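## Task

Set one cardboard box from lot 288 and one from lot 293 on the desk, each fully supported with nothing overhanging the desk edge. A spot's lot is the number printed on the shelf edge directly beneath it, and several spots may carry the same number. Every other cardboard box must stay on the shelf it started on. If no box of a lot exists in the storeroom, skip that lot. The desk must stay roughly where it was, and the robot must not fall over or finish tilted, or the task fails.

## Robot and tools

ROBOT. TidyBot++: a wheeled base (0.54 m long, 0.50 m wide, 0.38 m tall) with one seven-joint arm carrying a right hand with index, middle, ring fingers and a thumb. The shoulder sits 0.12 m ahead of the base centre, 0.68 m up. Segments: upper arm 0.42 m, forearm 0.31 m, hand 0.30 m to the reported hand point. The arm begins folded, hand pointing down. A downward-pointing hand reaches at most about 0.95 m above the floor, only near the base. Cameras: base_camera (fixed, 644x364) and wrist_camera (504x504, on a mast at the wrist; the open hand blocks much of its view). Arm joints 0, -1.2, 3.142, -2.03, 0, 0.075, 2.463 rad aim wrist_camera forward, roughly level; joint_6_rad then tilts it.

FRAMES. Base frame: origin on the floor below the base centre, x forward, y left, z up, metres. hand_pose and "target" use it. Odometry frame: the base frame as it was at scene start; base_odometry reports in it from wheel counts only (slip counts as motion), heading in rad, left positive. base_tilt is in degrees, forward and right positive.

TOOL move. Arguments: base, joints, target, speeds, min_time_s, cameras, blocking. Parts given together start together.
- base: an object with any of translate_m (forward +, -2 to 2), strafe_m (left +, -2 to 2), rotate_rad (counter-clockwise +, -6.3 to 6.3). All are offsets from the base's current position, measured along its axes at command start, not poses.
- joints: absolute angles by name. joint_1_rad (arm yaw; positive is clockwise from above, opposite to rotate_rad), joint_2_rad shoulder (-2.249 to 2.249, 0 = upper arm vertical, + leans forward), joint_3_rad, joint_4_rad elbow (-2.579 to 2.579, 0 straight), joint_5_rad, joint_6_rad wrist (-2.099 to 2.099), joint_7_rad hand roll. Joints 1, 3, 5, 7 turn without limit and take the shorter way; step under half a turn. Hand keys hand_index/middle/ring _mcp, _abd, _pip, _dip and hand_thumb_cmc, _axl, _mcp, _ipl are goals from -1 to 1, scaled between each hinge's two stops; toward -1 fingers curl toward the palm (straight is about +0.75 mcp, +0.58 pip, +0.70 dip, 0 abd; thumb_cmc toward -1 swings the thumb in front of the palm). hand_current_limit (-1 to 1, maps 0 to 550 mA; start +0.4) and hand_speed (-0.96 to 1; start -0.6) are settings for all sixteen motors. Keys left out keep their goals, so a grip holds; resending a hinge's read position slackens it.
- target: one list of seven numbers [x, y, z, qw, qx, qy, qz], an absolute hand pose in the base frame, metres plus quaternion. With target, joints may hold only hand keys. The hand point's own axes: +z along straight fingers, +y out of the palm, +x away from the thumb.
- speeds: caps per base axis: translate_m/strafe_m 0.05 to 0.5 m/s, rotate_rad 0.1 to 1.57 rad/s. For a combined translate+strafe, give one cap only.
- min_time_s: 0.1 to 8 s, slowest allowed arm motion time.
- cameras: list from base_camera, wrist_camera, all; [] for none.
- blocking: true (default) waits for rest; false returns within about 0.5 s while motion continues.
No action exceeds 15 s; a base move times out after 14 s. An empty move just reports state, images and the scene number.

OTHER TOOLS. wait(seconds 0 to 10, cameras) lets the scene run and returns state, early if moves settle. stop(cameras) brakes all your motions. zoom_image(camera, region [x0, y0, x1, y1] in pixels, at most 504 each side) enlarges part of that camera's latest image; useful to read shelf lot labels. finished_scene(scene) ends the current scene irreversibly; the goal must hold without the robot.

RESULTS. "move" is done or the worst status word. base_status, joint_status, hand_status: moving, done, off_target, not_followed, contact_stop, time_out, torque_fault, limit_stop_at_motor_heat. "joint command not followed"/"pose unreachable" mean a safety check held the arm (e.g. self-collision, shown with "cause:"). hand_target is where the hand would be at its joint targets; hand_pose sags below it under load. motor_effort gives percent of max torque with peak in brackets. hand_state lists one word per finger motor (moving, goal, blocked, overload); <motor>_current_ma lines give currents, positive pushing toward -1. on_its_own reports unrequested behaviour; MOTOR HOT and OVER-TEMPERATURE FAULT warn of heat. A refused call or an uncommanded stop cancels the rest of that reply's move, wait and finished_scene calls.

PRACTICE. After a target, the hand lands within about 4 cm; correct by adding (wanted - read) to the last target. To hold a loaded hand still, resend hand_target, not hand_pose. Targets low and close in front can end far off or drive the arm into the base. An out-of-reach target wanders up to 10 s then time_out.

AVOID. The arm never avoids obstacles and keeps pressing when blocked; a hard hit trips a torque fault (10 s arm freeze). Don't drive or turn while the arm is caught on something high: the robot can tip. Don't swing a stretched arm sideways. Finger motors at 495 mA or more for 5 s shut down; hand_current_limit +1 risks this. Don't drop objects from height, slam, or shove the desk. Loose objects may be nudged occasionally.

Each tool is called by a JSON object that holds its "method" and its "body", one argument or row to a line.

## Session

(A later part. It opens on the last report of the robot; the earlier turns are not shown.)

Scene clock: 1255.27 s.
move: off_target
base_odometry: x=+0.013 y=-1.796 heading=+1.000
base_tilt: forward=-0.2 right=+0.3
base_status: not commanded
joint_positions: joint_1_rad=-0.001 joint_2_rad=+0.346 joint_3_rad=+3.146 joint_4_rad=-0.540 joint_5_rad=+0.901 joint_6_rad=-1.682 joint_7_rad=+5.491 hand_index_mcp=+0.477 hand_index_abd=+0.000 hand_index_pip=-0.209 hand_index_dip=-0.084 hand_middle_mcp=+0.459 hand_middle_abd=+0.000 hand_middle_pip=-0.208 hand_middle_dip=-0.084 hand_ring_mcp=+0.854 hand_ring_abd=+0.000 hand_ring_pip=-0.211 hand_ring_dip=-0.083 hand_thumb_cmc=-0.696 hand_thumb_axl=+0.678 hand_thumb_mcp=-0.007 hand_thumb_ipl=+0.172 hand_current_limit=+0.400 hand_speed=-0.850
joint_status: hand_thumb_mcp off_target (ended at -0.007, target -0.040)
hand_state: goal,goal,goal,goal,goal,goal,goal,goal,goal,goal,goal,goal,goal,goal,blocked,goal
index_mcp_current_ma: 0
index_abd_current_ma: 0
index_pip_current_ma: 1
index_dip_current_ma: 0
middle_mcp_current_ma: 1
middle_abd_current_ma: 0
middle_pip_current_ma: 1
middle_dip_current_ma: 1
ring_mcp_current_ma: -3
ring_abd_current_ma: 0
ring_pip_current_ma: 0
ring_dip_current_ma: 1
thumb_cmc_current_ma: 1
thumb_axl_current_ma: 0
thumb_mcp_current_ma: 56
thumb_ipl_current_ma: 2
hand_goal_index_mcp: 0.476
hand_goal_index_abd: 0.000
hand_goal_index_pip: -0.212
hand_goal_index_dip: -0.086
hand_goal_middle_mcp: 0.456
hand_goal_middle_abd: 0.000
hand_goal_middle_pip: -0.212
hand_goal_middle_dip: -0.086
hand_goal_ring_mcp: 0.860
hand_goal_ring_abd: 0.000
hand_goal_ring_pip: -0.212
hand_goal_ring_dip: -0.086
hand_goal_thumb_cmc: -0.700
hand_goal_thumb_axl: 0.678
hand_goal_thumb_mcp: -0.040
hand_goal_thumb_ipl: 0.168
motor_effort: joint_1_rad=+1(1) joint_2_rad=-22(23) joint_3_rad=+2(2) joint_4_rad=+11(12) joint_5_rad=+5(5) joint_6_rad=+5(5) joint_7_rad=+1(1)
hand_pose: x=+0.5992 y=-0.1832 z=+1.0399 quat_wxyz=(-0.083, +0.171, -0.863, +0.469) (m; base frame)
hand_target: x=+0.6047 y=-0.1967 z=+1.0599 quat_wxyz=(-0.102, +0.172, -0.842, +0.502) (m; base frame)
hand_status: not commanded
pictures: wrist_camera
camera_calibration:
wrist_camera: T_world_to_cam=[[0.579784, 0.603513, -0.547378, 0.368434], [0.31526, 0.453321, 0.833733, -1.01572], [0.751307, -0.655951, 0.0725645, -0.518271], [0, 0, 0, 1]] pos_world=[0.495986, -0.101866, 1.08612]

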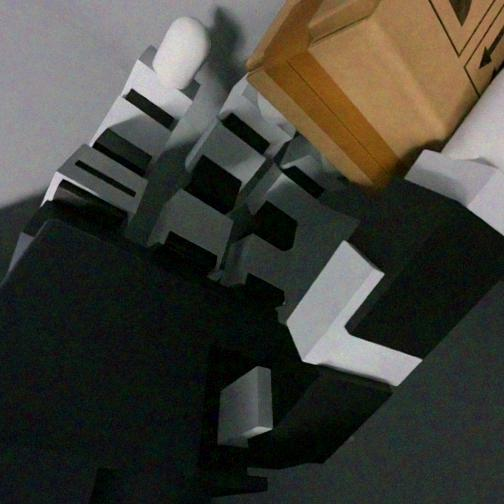

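{"method": "move", "body": {
  "joints": {"hand_thumb_mcp": -0.08, "hand_index_mcp": 0.45, "hand_middle_mcp": 0.43}
}}

{"method": "move", "body": {
  "joints": {"hand_thumb_mcp": -0.13, "hand_index_mcp": 0.42, "hand_middle_mcp": 0.40},
  "cameras": ["wrist_camera"]
}}

Scene clock: 1263.70 s.
move: off_target
base_odometry: x=+0.013 y=-1.796 heading=+1.000
base_tilt: forward=-0.2 right=+0.3
base_status: not commanded
joint_positions: joint_1_rad=-0.001 joint_2_rad=+0.345 joint_3_rad=+3.146 joint_4_rad=-0.540 joint_5_rad=+0.901 joint_6_rad=-1.681 joint_7_rad=+5.491 hand_index_mcp=+0.475 hand_index_abd=+0.000 hand_index_pip=-0.202 hand_index_dip=-0.084 hand_middle_mcp=+0.457 hand_middle_abd=+0.000 hand_middle_pip=-0.202 hand_middle_dip=-0.084 hand_ring_mcp=+0.854 hand_ring_abd=+0.000 hand_ring_pip=-0.211 hand_ring_dip=-0.083 hand_thumb_cmc=-0.696 hand_thumb_axl=+0.678 hand_thumb_mcp=-0.016 hand_thumb_ipl=+0.178 hand_current_limit=+0.400 hand_speed=-0.850
joint_status: hand_index_mcp off_target (ended at +0.475, target +0.450); hand_middle_mcp off_target (ended at +0.457, target +0.430); hand_thumb_mcp off_target (ended at -0.016, target -0.080)
hand_state: blocked,goal,goal,goal,blocked,goal,goal,goal,goal,goal,goal,goal,goal,goal,blocked,goal
index_mcp_current_ma: 25
index_abd_current_ma: 0
index_pip_current_ma: 5
index_dip_current_ma: 0
middle_mcp_current_ma: 28
middle_abd_current_ma: 0
middle_pip_current_ma: 5
middle_dip_current_ma: 1
ring_mcp_current_ma: -3
ring_abd_current_ma: 0
ring_pip_current_ma: 0
ring_dip_current_ma: 1
thumb_cmc_current_ma: 1
thumb_axl_current_ma: 0
thumb_mcp_current_ma: 164
thumb_ipl_current_ma: 8
hand_goal_index_mcp: 0.450
hand_goal_index_abd: 0.000
hand_goal_index_pip: -0.212
hand_goal_index_dip: -0.086
hand_goal_middle_mcp: 0.430
hand_goal_middle_abd: 0.000
hand_goal_middle_pip: -0.212
hand_goal_middle_dip: -0.086
hand_goal_ring_mcp: 0.860
hand_goal_ring_abd: 0.000
hand_goal_ring_pip: -0.212
hand_goal_ring_dip: -0.086
hand_goal_thumb_cmc: -0.700
hand_goal_thumb_axl: 0.678
hand_goal_thumb_mcp: -0.080
hand_goal_thumb_ipl: 0.168
motor_effort: joint_1_rad=+0(2) joint_2_rad=-23(23) joint_3_rad=+2(2) joint_4_rad=+11(11) joint_5_rad=+5(5) joint_6_rad=+5(5) joint_7_rad=+1(1)
hand_pose: x=+0.5991 y=-0.1832 z=+1.0404 quat_wxyz=(-0.083, +0.170, -0.863, +0.469) (m; base frame)
hand_target: x=+0.6047 y=-0.1967 z=+1.0599 quat_wxyz=(-0.102, +0.172, -0.842, +0.502) (m; base frame)
hand_status: not commanded
pictures: none

Scene clock: 1264.30 s.
move: off_target
base_odometry: x=+0.013 y=-1.796 heading=+1.000
base_tilt: forward=-0.2 right=+0.3
base_status: not commanded
joint_positions: joint_1_rad=-0.001 joint_2_rad=+0.344 joint_3_rad=+3.146 joint_4_rad=-0.540 joint_5_rad=+0.901 joint_6_rad=-1.680 joint_7_rad=+5.491 hand_index_mcp=+0.471 hand_index_abd=+0.000 hand_index_pip=-0.193 hand_index_dip=-0.082 hand_middle_mcp=+0.454 hand_middle_abd=+0.000 hand_middle_pip=-0.193 hand_middle_dip=-0.083 hand_ring_mcp=+0.854 hand_ring_abd=+0.000 hand_ring_pip=-0.211 hand_ring_dip=-0.083 hand_thumb_cmc=-0.696 hand_thumb_axl=+0.678 hand_thumb_mcp=-0.027 hand_thumb_ipl=+0.185 hand_current_limit=+0.400 hand_speed=-0.850
joint_status: hand_index_mcp off_target (ended at +0.471, target +0.420); hand_middle_mcp off_target (ended at +0.454, target +0.400); hand_thumb_mcp off_target (ended at -0.027, target -0.130)
hand_state: blocked,goal,goal,goal,blocked,goal,goal,goal,goal,goal,goal,goal,goal,goal,blocked,goal
index_mcp_current_ma: 83
index_abd_current_ma: 0
index_pip_current_ma: 14
index_dip_current_ma: 1
middle_mcp_current_ma: 89
middle_abd_current_ma: 0
middle_pip_current_ma: 14
middle_dip_current_ma: 1
ring_mcp_current_ma: -3
ring_abd_current_ma: 0
ring_pip_current_ma: 0
ring_dip_current_ma: 1
thumb_cmc_current_ma: 1
thumb_axl_current_ma: 0
thumb_mcp_current_ma: 358
thumb_ipl_current_ma: 19
hand_goal_index_mcp: 0.420
hand_goal_index_abd: 0.000
hand_goal_index_pip: -0.212
hand_goal_index_dip: -0.086
hand_goal_middle_mcp: 0.400
hand_goal_middle_abd: 0.000
hand_goal_middle_pip: -0.212
hand_goal_middle_dip: -0.086
hand_goal_ring_mcp: 0.860
hand_goal_ring_abd: 0.000
hand_goal_ring_pip: -0.212
hand_goal_ring_dip: -0.086
hand_goal_thumb_cmc: -0.700
hand_goal_thumb_axl: 0.678
hand_goal_thumb_mcp: -0.130
hand_goal_thumb_ipl: 0.168
motor_effort: joint_1_rad=+2(2) joint_2_rad=-22(23) joint_3_rad=+1(2) joint_4_rad=+10(11) joint_5_rad=+5(5) joint_6_rad=+4(5) joint_7_rad=+1(1)
hand_pose: x=+0.5989 y=-0.1833 z=+1.0410 quat_wxyz=(-0.084, +0.170, -0.862, +0.469) (m; base frame)
hand_target: x=+0.6047 y=-0.1967 z=+1.0599 quat_wxyz=(-0.102, +0.172, -0.842, +0.502) (m; base frame)
hand_status: not commanded
pictures: wrist_camera
camera_calibration:
wrist_camera: T_world_to_cam=[[0.580773, 0.603595, -0.546237, 0.367555], [0.312735, 0.454081, 0.83427, -1.01541], [0.751598, -0.655349, 0.0749531, -0.520627], [0, 0, 0, 1]] pos_world=[0.49539, -0.101968, 1.08692]

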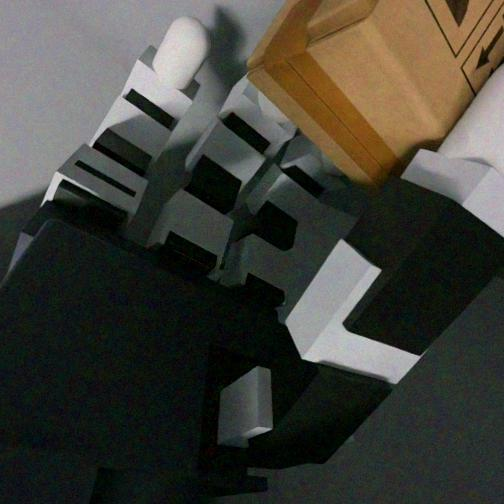

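{"method": "move", "body": {
  "joints": {"joint_2_rad": 0.345, "joint_4_rad": -0.41, "joint_6_rad": -1.80, "joint_7_rad": -0.76},
  "min_time_s": 2.5,
  "cameras": ["wrist_camera"]
}}

Scene clock: 1276.87 s.
move: done
base_odometry: x=+0.013 y=-1.796 heading=+1.000
base_tilt: forward=-0.2 right=+0.3
base_status: not commanded
joint_positions: joint_1_rad=-0.001 joint_2_rad=+0.344 joint_3_rad=+3.146 joint_4_rad=-0.445 joint_5_rad=+0.901 joint_6_rad=-1.727 joint_7_rad=+5.491 hand_index_mcp=+0.471 hand_index_abd=+0.000 hand_index_pip=-0.187 hand_index_dip=-0.078 hand_middle_mcp=+0.454 hand_middle_abd=+0.000 hand_middle_pip=-0.186 hand_middle_dip=-0.077 hand_ring_mcp=+0.854 hand_ring_abd=+0.000 hand_ring_pip=-0.211 hand_ring_dip=-0.083 hand_thumb_cmc=-0.697 hand_thumb_axl=+0.678 hand_thumb_mcp=-0.032 hand_thumb_ipl=+0.185 hand_current_limit=+0.400 hand_speed=-0.850
joint_status: all done
hand_state: blocked,goal,blocked,goal,blocked,goal,blocked,goal,goal,goal,goal,goal,goal,goal,blocked,goal
index_mcp_current_ma: 83
index_abd_current_ma: 0
index_pip_current_ma: 23
index_dip_current_ma: 4
middle_mcp_current_ma: 89
middle_abd_current_ma: 0
middle_pip_current_ma: 24
middle_dip_current_ma: 4
ring_mcp_current_ma: -3
ring_abd_current_ma: 0
ring_pip_current_ma: 0
ring_dip_current_ma: 1
thumb_cmc_current_ma: 1
thumb_axl_current_ma: 0
thumb_mcp_current_ma: 327
thumb_ipl_current_ma: 19
hand_goal_index_mcp: 0.420
hand_goal_index_abd: 0.000
hand_goal_index_pip: -0.212
hand_goal_index_dip: -0.086
hand_goal_middle_mcp: 0.400
hand_goal_middle_abd: 0.000
hand_goal_middle_pip: -0.212
hand_goal_middle_dip: -0.086
hand_goal_ring_mcp: 0.860
hand_goal_ring_abd: 0.000
hand_goal_ring_pip: -0.212
hand_goal_ring_dip: -0.086
hand_goal_thumb_cmc: -0.700
hand_goal_thumb_axl: 0.678
hand_goal_thumb_mcp: -0.130
hand_goal_thumb_ipl: 0.168
motor_effort: joint_1_rad=+1(2) joint_2_rad=-22(24) joint_3_rad=+1(2) joint_4_rad=+11(12) joint_5_rad=+5(5) joint_6_rad=+6(6) joint_7_rad=+1(1)
hand_pose: x=+0.5896 y=-0.1802 z=+1.0654 quat_wxyz=(-0.108, +0.142, -0.867, +0.465) (m; base frame)
hand_target: x=+0.5645 y=-0.1840 z=+1.0685 quat_wxyz=(-0.081, +0.128, -0.873, +0.463) (m; base frame)
hand_status: not commanded
pictures: wrist_camera
camera_calibration:
wrist_camera: T_world_to_cam=[[0.631427, 0.599838, -0.491421, 0.295509], [0.268029, 0.425845, 0.864185, -1.04493], [0.72764, -0.677385, 0.108117, -0.538701], [0, 0, 0, 1]] pos_world=[0.48546, -0.0971856, 1.10648]

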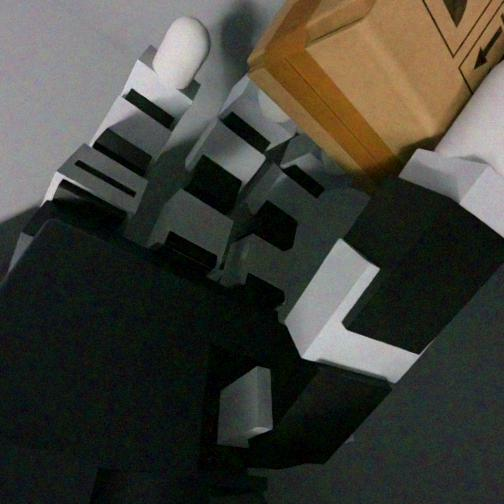

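{"method": "move", "body": {
  "base": {"translate_m": -0.285, "strafe_m": -0.02},
  "speeds": {"translate_m": 0.2}
}}

{"method": "move", "body": {
  "joints": {"joint_1_rad": 0.0, "joint_2_rad": -0.1, "joint_4_rad": -1.35, "joint_5_rad": 0.4, "joint_6_rad": -1.1, "joint_7_rad": -0.35},
  "min_time_s": 3.5,
  "cameras": ["wrist_camera", "base_camera"]
}}

Scene clock: 1296.37 s.
move: done
base_odometry: x=-0.125 y=-2.046 heading=+1.000
base_tilt: forward=-0.2 right=+0.3
base_status: done
joint_positions: joint_1_rad=-0.001 joint_2_rad=+0.349 joint_3_rad=+3.146 joint_4_rad=-0.442 joint_5_rad=+0.902 joint_6_rad=-1.731 joint_7_rad=+5.491 hand_index_mcp=+0.471 hand_index_abd=+0.000 hand_index_pip=-0.186 hand_index_dip=-0.077 hand_middle_mcp=+0.454 hand_middle_abd=+0.000 hand_middle_pip=-0.185 hand_middle_dip=-0.076 hand_ring_mcp=+0.854 hand_ring_abd=+0.000 hand_ring_pip=-0.211 hand_ring_dip=-0.083 hand_thumb_cmc=-0.698 hand_thumb_axl=+0.678 hand_thumb_mcp=-0.033 hand_thumb_ipl=+0.185 hand_current_limit=+0.400 hand_speed=-0.850
joint_status: not commanded
hand_state: blocked,goal,blocked,goal,blocked,goal,blocked,goal,goal,goal,goal,goal,goal,goal,blocked,goal
index_mcp_current_ma: 83
index_abd_current_ma: 0
index_pip_current_ma: 24
index_dip_current_ma: 4
middle_mcp_current_ma: 89
middle_abd_current_ma: 0
middle_pip_current_ma: 26
middle_dip_current_ma: 5
ring_mcp_current_ma: -3
ring_abd_current_ma: 0
ring_pip_current_ma: 0
ring_dip_current_ma: 1
thumb_cmc_current_ma: 0
thumb_axl_current_ma: 0
thumb_mcp_current_ma: 323
thumb_ipl_current_ma: 19
hand_goal_index_mcp: 0.420
hand_goal_index_abd: 0.000
hand_goal_index_pip: -0.212
hand_goal_index_dip: -0.086
hand_goal_middle_mcp: 0.400
hand_goal_middle_abd: 0.000
hand_goal_middle_pip: -0.212
hand_goal_middle_dip: -0.086
hand_goal_ring_mcp: 0.860
hand_goal_ring_abd: 0.000
hand_goal_ring_pip: -0.212
hand_goal_ring_dip: -0.086
hand_goal_thumb_cmc: -0.700
hand_goal_thumb_axl: 0.678
hand_goal_thumb_mcp: -0.130
hand_goal_thumb_ipl: 0.168
motor_effort: joint_1_rad=+0(3) joint_2_rad=-23(25) joint_3_rad=+2(3) joint_4_rad=+11(12) joint_5_rad=+5(6) joint_6_rad=+6(6) joint_7_rad=+0(1)
hand_pose: x=+0.5901 y=-0.1801 z=+1.0638 quat_wxyz=(-0.106, +0.141, -0.868, +0.464) (m; base frame)
hand_target: x=+0.5645 y=-0.1840 z=+1.0685 quat_wxyz=(-0.081, +0.128, -0.873, +0.463) (m; base frame)
hand_status: not commanded
pictures: none

Scene clock: 1300.43 s.
move: done
base_odometry: x=-0.125 y=-2.046 heading=+1.000
base_tilt: forward=-0.2 right=+0.3
base_status: not commanded
joint_positions: joint_1_rad=-0.001 joint_2_rad=-0.075 joint_3_rad=+3.146 joint_4_rad=-1.314 joint_5_rad=+0.452 joint_6_rad=-1.189 joint_7_rad=+5.891 hand_index_mcp=+0.471 hand_index_abd=+0.000 hand_index_pip=-0.186 hand_index_dip=-0.077 hand_middle_mcp=+0.454 hand_middle_abd=+0.000 hand_middle_pip=-0.185 hand_middle_dip=-0.076 hand_ring_mcp=+0.854 hand_ring_abd=+0.000 hand_ring_pip=-0.211 hand_ring_dip=-0.083 hand_thumb_cmc=-0.698 hand_thumb_axl=+0.678 hand_thumb_mcp=-0.033 hand_thumb_ipl=+0.185 hand_current_limit=+0.400 hand_speed=-0.850
joint_status: all done
hand_state: blocked,goal,blocked,goal,blocked,goal,blocked,goal,goal,goal,goal,goal,goal,goal,blocked,goal
index_mcp_current_ma: 83
index_abd_current_ma: 0
index_pip_current_ma: 24
index_dip_current_ma: 4
middle_mcp_current_ma: 89
middle_abd_current_ma: 0
middle_pip_current_ma: 26
middle_dip_current_ma: 5
ring_mcp_current_ma: -3
ring_abd_current_ma: 0
ring_pip_current_ma: 0
ring_dip_current_ma: 1
thumb_cmc_current_ma: 0
thumb_axl_current_ma: 0
thumb_mcp_current_ma: 322
thumb_ipl_current_ma: 19
hand_goal_index_mcp: 0.420
hand_goal_index_abd: 0.000
hand_goal_index_pip: -0.212
hand_goal_index_dip: -0.086
hand_goal_middle_mcp: 0.400
hand_goal_middle_abd: 0.000
hand_goal_middle_pip: -0.212
hand_goal_middle_dip: -0.086
hand_goal_ring_mcp: 0.860
hand_goal_ring_abd: 0.000
hand_goal_ring_pip: -0.212
hand_goal_ring_dip: -0.086
hand_goal_thumb_cmc: -0.700
hand_goal_thumb_axl: 0.678
hand_goal_thumb_mcp: -0.130
hand_goal_thumb_ipl: 0.168
motor_effort: joint_1_rad=+1(3) joint_2_rad=-14(23) joint_3_rad=+0(2) joint_4_rad=+15(16) joint_5_rad=+3(6) joint_6_rad=+5(7) joint_7_rad=+1(2)
hand_pose: x=+0.5267 y=-0.0856 z=+0.9367 quat_wxyz=(-0.158, +0.511, -0.757, +0.375) (m; base frame)
hand_target: x=+0.5379 y=-0.0697 z=+0.9403 quat_wxyz=(-0.196, +0.530, -0.733, +0.379) (m; base frame)
hand_status: not commanded
pictures: base_camera, wrist_camera
camera_calibration:
wrist_camera: T_world_to_cam=[[-0.0837415, 0.811807, -0.577889, 0.690933], [0.0993237, 0.583838, 0.805771, -0.799988], [0.991525, 0.0100783, -0.129523, -0.272344], [0, 0, 0, 1]] pos_world=[0.407354, -0.091096, 1.00862]

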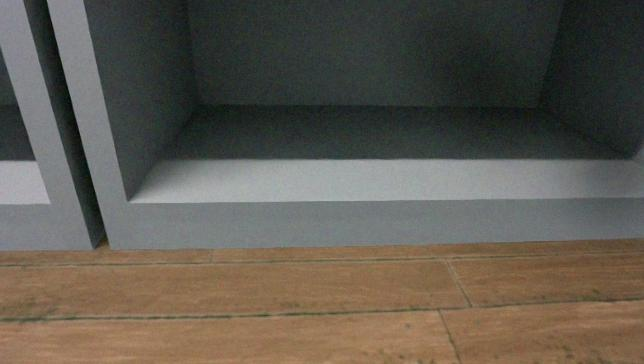

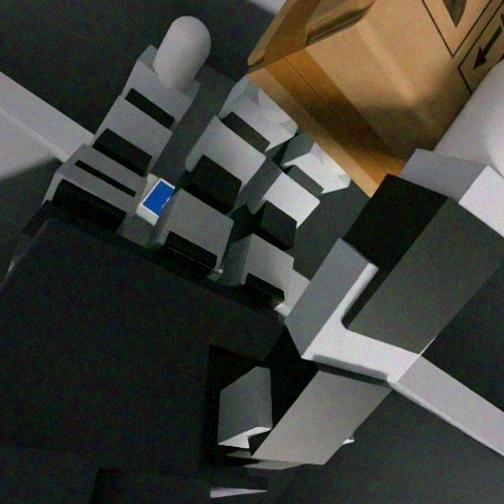

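{"method": "move", "body": {
  "joints": {"joint_1_rad": 0.0, "joint_2_rad": -0.506, "joint_4_rad": -1.919, "joint_5_rad": 0.0, "joint_6_rad": -0.75, "joint_7_rad": 0.0},
  "min_time_s": 3
}}

{"method": "move", "body": {
  "base": {"translate_m": 0.08, "rotate_rad": 0.06},
  "cameras": ["base_camera", "wrist_camera"]
}}

Scene clock: 1327.97 s.
move: done
base_odometry: x=-0.125 y=-2.046 heading=+1.000
base_tilt: forward=-0.2 right=+0.3
base_status: not commanded
joint_positions: joint_1_rad=-0.001 joint_2_rad=-0.491 joint_3_rad=+3.146 joint_4_rad=-1.884 joint_5_rad=+0.049 joint_6_rad=-0.843 joint_7_rad=+6.241 hand_index_mcp=+0.471 hand_index_abd=+0.000 hand_index_pip=-0.186 hand_index_dip=-0.077 hand_middle_mcp=+0.454 hand_middle_abd=+0.000 hand_middle_pip=-0.185 hand_middle_dip=-0.076 hand_ring_mcp=+0.854 hand_ring_abd=+0.000 hand_ring_pip=-0.211 hand_ring_dip=-0.083 hand_thumb_cmc=-0.698 hand_thumb_axl=+0.678 hand_thumb_mcp=-0.034 hand_thumb_ipl=+0.185 hand_current_limit=+0.400 hand_speed=-0.850
joint_status: all done
hand_state: blocked,goal,blocked,goal,blocked,goal,blocked,goal,goal,goal,goal,goal,goal,goal,blocked,goal
index_mcp_current_ma: 83
index_abd_current_ma: 0
index_pip_current_ma: 24
index_dip_current_ma: 4
middle_mcp_current_ma: 89
middle_abd_current_ma: 0
middle_pip_current_ma: 26
middle_dip_current_ma: 5
ring_mcp_current_ma: -3
ring_abd_current_ma: 0
ring_pip_current_ma: 0
ring_dip_current_ma: 1
thumb_cmc_current_ma: 0
thumb_axl_current_ma: 0
thumb_mcp_current_ma: 321
thumb_ipl_current_ma: 19
hand_goal_index_mcp: 0.420
hand_goal_index_abd: 0.000
hand_goal_index_pip: -0.212
hand_goal_index_dip: -0.086
hand_goal_middle_mcp: 0.400
hand_goal_middle_abd: 0.000
hand_goal_middle_pip: -0.212
hand_goal_middle_dip: -0.086
hand_goal_ring_mcp: 0.860
hand_goal_ring_abd: 0.000
hand_goal_ring_pip: -0.212
hand_goal_ring_dip: -0.086
hand_goal_thumb_cmc: -0.700
hand_goal_thumb_axl: 0.678
hand_goal_thumb_mcp: -0.130
hand_goal_thumb_ipl: 0.168
motor_effort: joint_1_rad=+1(3) joint_2_rad=-2(15) joint_3_rad=+1(1) joint_4_rad=+17(17) joint_5_rad=+0(4) joint_6_rad=+7(8) joint_7_rad=+0(2)
hand_pose: x=+0.4156 y=+0.0127 z=+0.8557 quat_wxyz=(-0.300, +0.626, -0.645, +0.320) (m; base frame)
hand_target: x=+0.4282 y=+0.0239 z=+0.8604 quat_wxyz=(-0.332, +0.624, -0.624, +0.332) (m; base frame)
hand_status: not commanded
pictures: none

Scene clock: 1329.20 s.
move: done
base_odometry: x=-0.082 y=-1.979 heading=+1.061
base_tilt: forward=-0.2 right=+0.3
base_status: done
joint_positions: joint_1_rad=-0.001 joint_2_rad=-0.498 joint_3_rad=+3.146 joint_4_rad=-1.884 joint_5_rad=+0.043 joint_6_rad=-0.837 joint_7_rad=+6.242 hand_index_mcp=+0.471 hand_index_abd=+0.000 hand_index_pip=-0.186 hand_index_dip=-0.077 hand_middle_mcp=+0.454 hand_middle_abd=+0.000 hand_middle_pip=-0.184 hand_middle_dip=-0.076 hand_ring_mcp=+0.854 hand_ring_abd=+0.000 hand_ring_pip=-0.211 hand_ring_dip=-0.083 hand_thumb_cmc=-0.698 hand_thumb_axl=+0.678 hand_thumb_mcp=-0.034 hand_thumb_ipl=+0.185 hand_current_limit=+0.400 hand_speed=-0.850
joint_status: not commanded
hand_state: blocked,goal,blocked,goal,blocked,goal,blocked,goal,goal,goal,goal,goal,goal,goal,blocked,goal
index_mcp_current_ma: 83
index_abd_current_ma: 0
index_pip_current_ma: 25
index_dip_current_ma: 4
middle_mcp_current_ma: 89
middle_abd_current_ma: 0
middle_pip_current_ma: 27
middle_dip_current_ma: 5
ring_mcp_current_ma: -3
ring_abd_current_ma: 0
ring_pip_current_ma: 0
ring_dip_current_ma: 1
thumb_cmc_current_ma: 0
thumb_axl_current_ma: 0
thumb_mcp_current_ma: 321
thumb_ipl_current_ma: 19
hand_goal_index_mcp: 0.420
hand_goal_index_abd: 0.000
hand_goal_index_pip: -0.212
hand_goal_index_dip: -0.086
hand_goal_middle_mcp: 0.400
hand_goal_middle_abd: 0.000
hand_goal_middle_pip: -0.212
hand_goal_middle_dip: -0.086
hand_goal_ring_mcp: 0.860
hand_goal_ring_abd: 0.000
hand_goal_ring_pip: -0.212
hand_goal_ring_dip: -0.086
hand_goal_thumb_cmc: -0.700
hand_goal_thumb_axl: 0.678
hand_goal_thumb_mcp: -0.130
hand_goal_thumb_ipl: 0.168
motor_effort: joint_1_rad=+1(2) joint_2_rad=-3(6) joint_3_rad=+1(2) joint_4_rad=+16(17) joint_5_rad=+0(1) joint_6_rad=+7(8) joint_7_rad=+1(1)
hand_pose: x=+0.4159 y=+0.0146 z=+0.8586 quat_wxyz=(-0.306, +0.624, -0.644, +0.321) (m; base frame)
hand_target: x=+0.4282 y=+0.0239 z=+0.8604 quat_wxyz=(-0.332, +0.624, -0.624, +0.332) (m; base frame)
hand_status: not commanded
pictures: base_camera, wrist_camera
camera_calibration:
wrist_camera: T_world_to_cam=[[-0.355906, 0.781076, -0.51308, 0.613232], [-0.225148, 0.461191, 0.858261, -0.692862], [0.906995, 0.420979, 0.0117172, -0.265796], [0, 0, 0, 1]] pos_world=[0.303332, -0.0475446, 0.912407]

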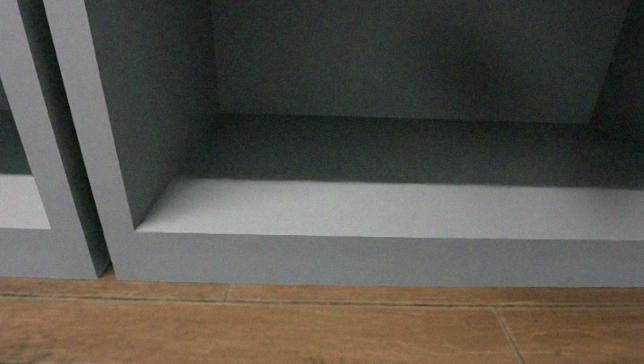

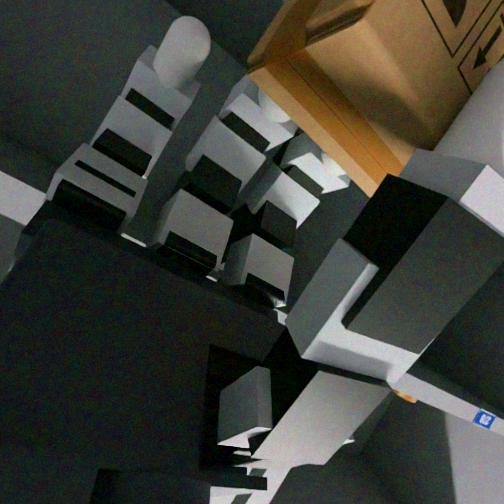

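{"method": "move", "body": {
  "base": {"strafe_m": 1.3},
  "speeds": {"strafe_m": 0.35},
  "cameras": ["base_camera", "wrist_camera"]
}}

Scene clock: 1346.37 s.
move: done
base_odometry: x=-1.216 y=-1.344 heading=+1.061
base_tilt: forward=-0.2 right=+0.3
base_status: done
joint_positions: joint_1_rad=-0.001 joint_2_rad=-0.498 joint_3_rad=+3.145 joint_4_rad=-1.884 joint_5_rad=+0.040 joint_6_rad=-0.837 joint_7_rad=+6.243 hand_index_mcp=+0.471 hand_index_abd=+0.000 hand_index_pip=-0.186 hand_index_dip=-0.077 hand_middle_mcp=+0.454 hand_middle_abd=+0.000 hand_middle_pip=-0.184 hand_middle_dip=-0.076 hand_ring_mcp=+0.854 hand_ring_abd=+0.000 hand_ring_pip=-0.211 hand_ring_dip=-0.083 hand_thumb_cmc=-0.699 hand_thumb_axl=+0.678 hand_thumb_mcp=-0.034 hand_thumb_ipl=+0.185 hand_current_limit=+0.400 hand_speed=-0.850
joint_status: not commanded
hand_state: blocked,goal,blocked,goal,blocked,goal,blocked,goal,goal,goal,goal,goal,goal,goal,blocked,goal
index_mcp_current_ma: 83
index_abd_current_ma: 0
index_pip_current_ma: 25
index_dip_current_ma: 4
middle_mcp_current_ma: 89
middle_abd_current_ma: 0
middle_pip_current_ma: 27
middle_dip_current_ma: 5
ring_mcp_current_ma: -3
ring_abd_current_ma: 0
ring_pip_current_ma: 0
ring_dip_current_ma: 1
thumb_cmc_current_ma: 0
thumb_axl_current_ma: 0
thumb_mcp_current_ma: 321
thumb_ipl_current_ma: 19
hand_goal_index_mcp: 0.420
hand_goal_index_abd: 0.000
hand_goal_index_pip: -0.212
hand_goal_index_dip: -0.086
hand_goal_middle_mcp: 0.400
hand_goal_middle_abd: 0.000
hand_goal_middle_pip: -0.212
hand_goal_middle_dip: -0.086
hand_goal_ring_mcp: 0.860
hand_goal_ring_abd: 0.000
hand_goal_ring_pip: -0.212
hand_goal_ring_dip: -0.086
hand_goal_thumb_cmc: -0.700
hand_goal_thumb_axl: 0.678
hand_goal_thumb_mcp: -0.130
hand_goal_thumb_ipl: 0.168
motor_effort: joint_1_rad=+0(2) joint_2_rad=-2(4) joint_3_rad=+0(2) joint_4_rad=+16(17) joint_5_rad=+0(1) joint_6_rad=+7(8) joint_7_rad=+0(1)
hand_pose: x=+0.4159 y=+0.0153 z=+0.8586 quat_wxyz=(-0.306, +0.624, -0.644, +0.321) (m; base frame)
hand_target: x=+0.4282 y=+0.0239 z=+0.8604 quat_wxyz=(-0.332, +0.624, -0.624, +0.332) (m; base frame)
hand_status: not commanded
pictures: base_camera, wrist_camera
camera_calibration:
wrist_camera: T_world_to_cam=[[-0.356398, 0.781753, -0.511706, 0.611766], [-0.225697, 0.459419, 0.859067, -0.693742], [0.906665, 0.42166, 0.0127032, -0.266777], [0, 0, 0, 1]] pos_world=[0.303334, -0.0470423, 0.912404]

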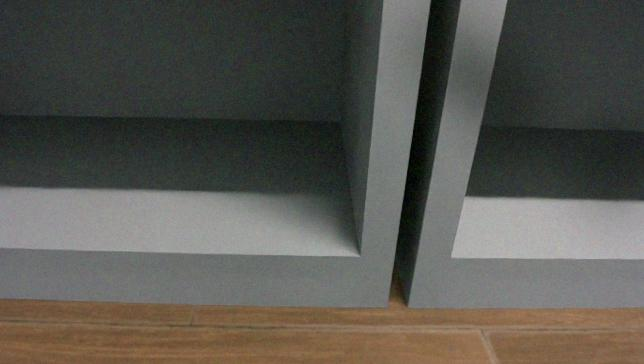

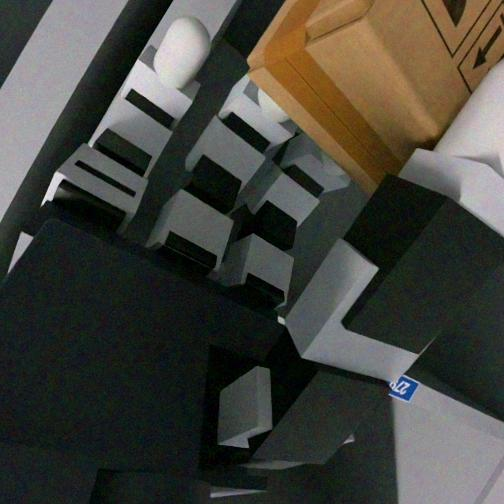

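{"method": "move", "body": {
  "base": {"strafe_m": 1.32, "translate_m": -0.03, "rotate_rad": 0.018},
  "speeds": {"strafe_m": 0.35},
  "cameras": ["base_camera", "wrist_camera"]
}}

Scene clock: 1363.07 s.
move: done
base_odometry: x=-2.383 y=-0.725 heading=+1.079
base_tilt: forward=-0.2 right=+0.3
base_status: done
joint_positions: joint_1_rad=-0.001 joint_2_rad=-0.498 joint_3_rad=+3.145 joint_4_rad=-1.884 joint_5_rad=+0.039 joint_6_rad=-0.837 joint_7_rad=+6.243 hand_index_mcp=+0.471 hand_index_abd=+0.000 hand_index_pip=-0.186 hand_index_dip=-0.077 hand_middle_mcp=+0.454 hand_middle_abd=+0.000 hand_middle_pip=-0.184 hand_middle_dip=-0.076 hand_ring_mcp=+0.854 hand_ring_abd=+0.000 hand_ring_pip=-0.211 hand_ring_dip=-0.083 hand_thumb_cmc=-0.699 hand_thumb_axl=+0.678 hand_thumb_mcp=-0.034 hand_thumb_ipl=+0.185 hand_current_limit=+0.400 hand_speed=-0.850
joint_status: not commanded
hand_state: blocked,goal,blocked,goal,blocked,goal,blocked,goal,goal,goal,goal,goal,goal,goal,blocked,goal
index_mcp_current_ma: 83
index_abd_current_ma: 0
index_pip_current_ma: 25
index_dip_current_ma: 4
middle_mcp_current_ma: 89
middle_abd_current_ma: 0
middle_pip_current_ma: 27
middle_dip_current_ma: 5
ring_mcp_current_ma: -3
ring_abd_current_ma: 0
ring_pip_current_ma: 0
ring_dip_current_ma: 1
thumb_cmc_current_ma: 0
thumb_axl_current_ma: 0
thumb_mcp_current_ma: 321
thumb_ipl_current_ma: 19
hand_goal_index_mcp: 0.420
hand_goal_index_abd: 0.000
hand_goal_index_pip: -0.212
hand_goal_index_dip: -0.086
hand_goal_middle_mcp: 0.400
hand_goal_middle_abd: 0.000
hand_goal_middle_pip: -0.212
hand_goal_middle_dip: -0.086
hand_goal_ring_mcp: 0.860
hand_goal_ring_abd: 0.000
hand_goal_ring_pip: -0.212
hand_goal_ring_dip: -0.086
hand_goal_thumb_cmc: -0.700
hand_goal_thumb_axl: 0.678
hand_goal_thumb_mcp: -0.130
hand_goal_thumb_ipl: 0.168
motor_effort: joint_1_rad=+1(2) joint_2_rad=-2(5) joint_3_rad=+1(2) joint_4_rad=+16(17) joint_5_rad=+0(1) joint_6_rad=+7(7) joint_7_rad=+0(1)
hand_pose: x=+0.4158 y=+0.0157 z=+0.8587 quat_wxyz=(-0.307, +0.624, -0.644, +0.320) (m; base frame)
hand_target: x=+0.4282 y=+0.0239 z=+0.8604 quat_wxyz=(-0.332, +0.624, -0.624, +0.332) (m; base frame)
hand_status: not commanded
pictures: base_camera, wrist_camera
camera_calibration:
wrist_camera: T_world_to_cam=[[-0.356746, 0.78214, -0.510872, 0.610919], [-0.226156, 0.458282, 0.859553, -0.694103], [0.906413, 0.422179, 0.0133955, -0.267393], [0, 0, 0, 1]] pos_world=[0.303335, -0.0468409, 0.912301]

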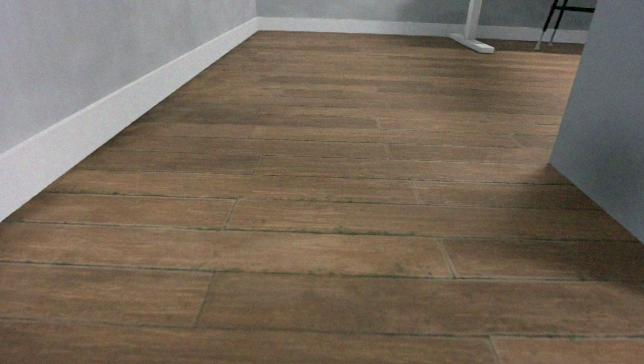

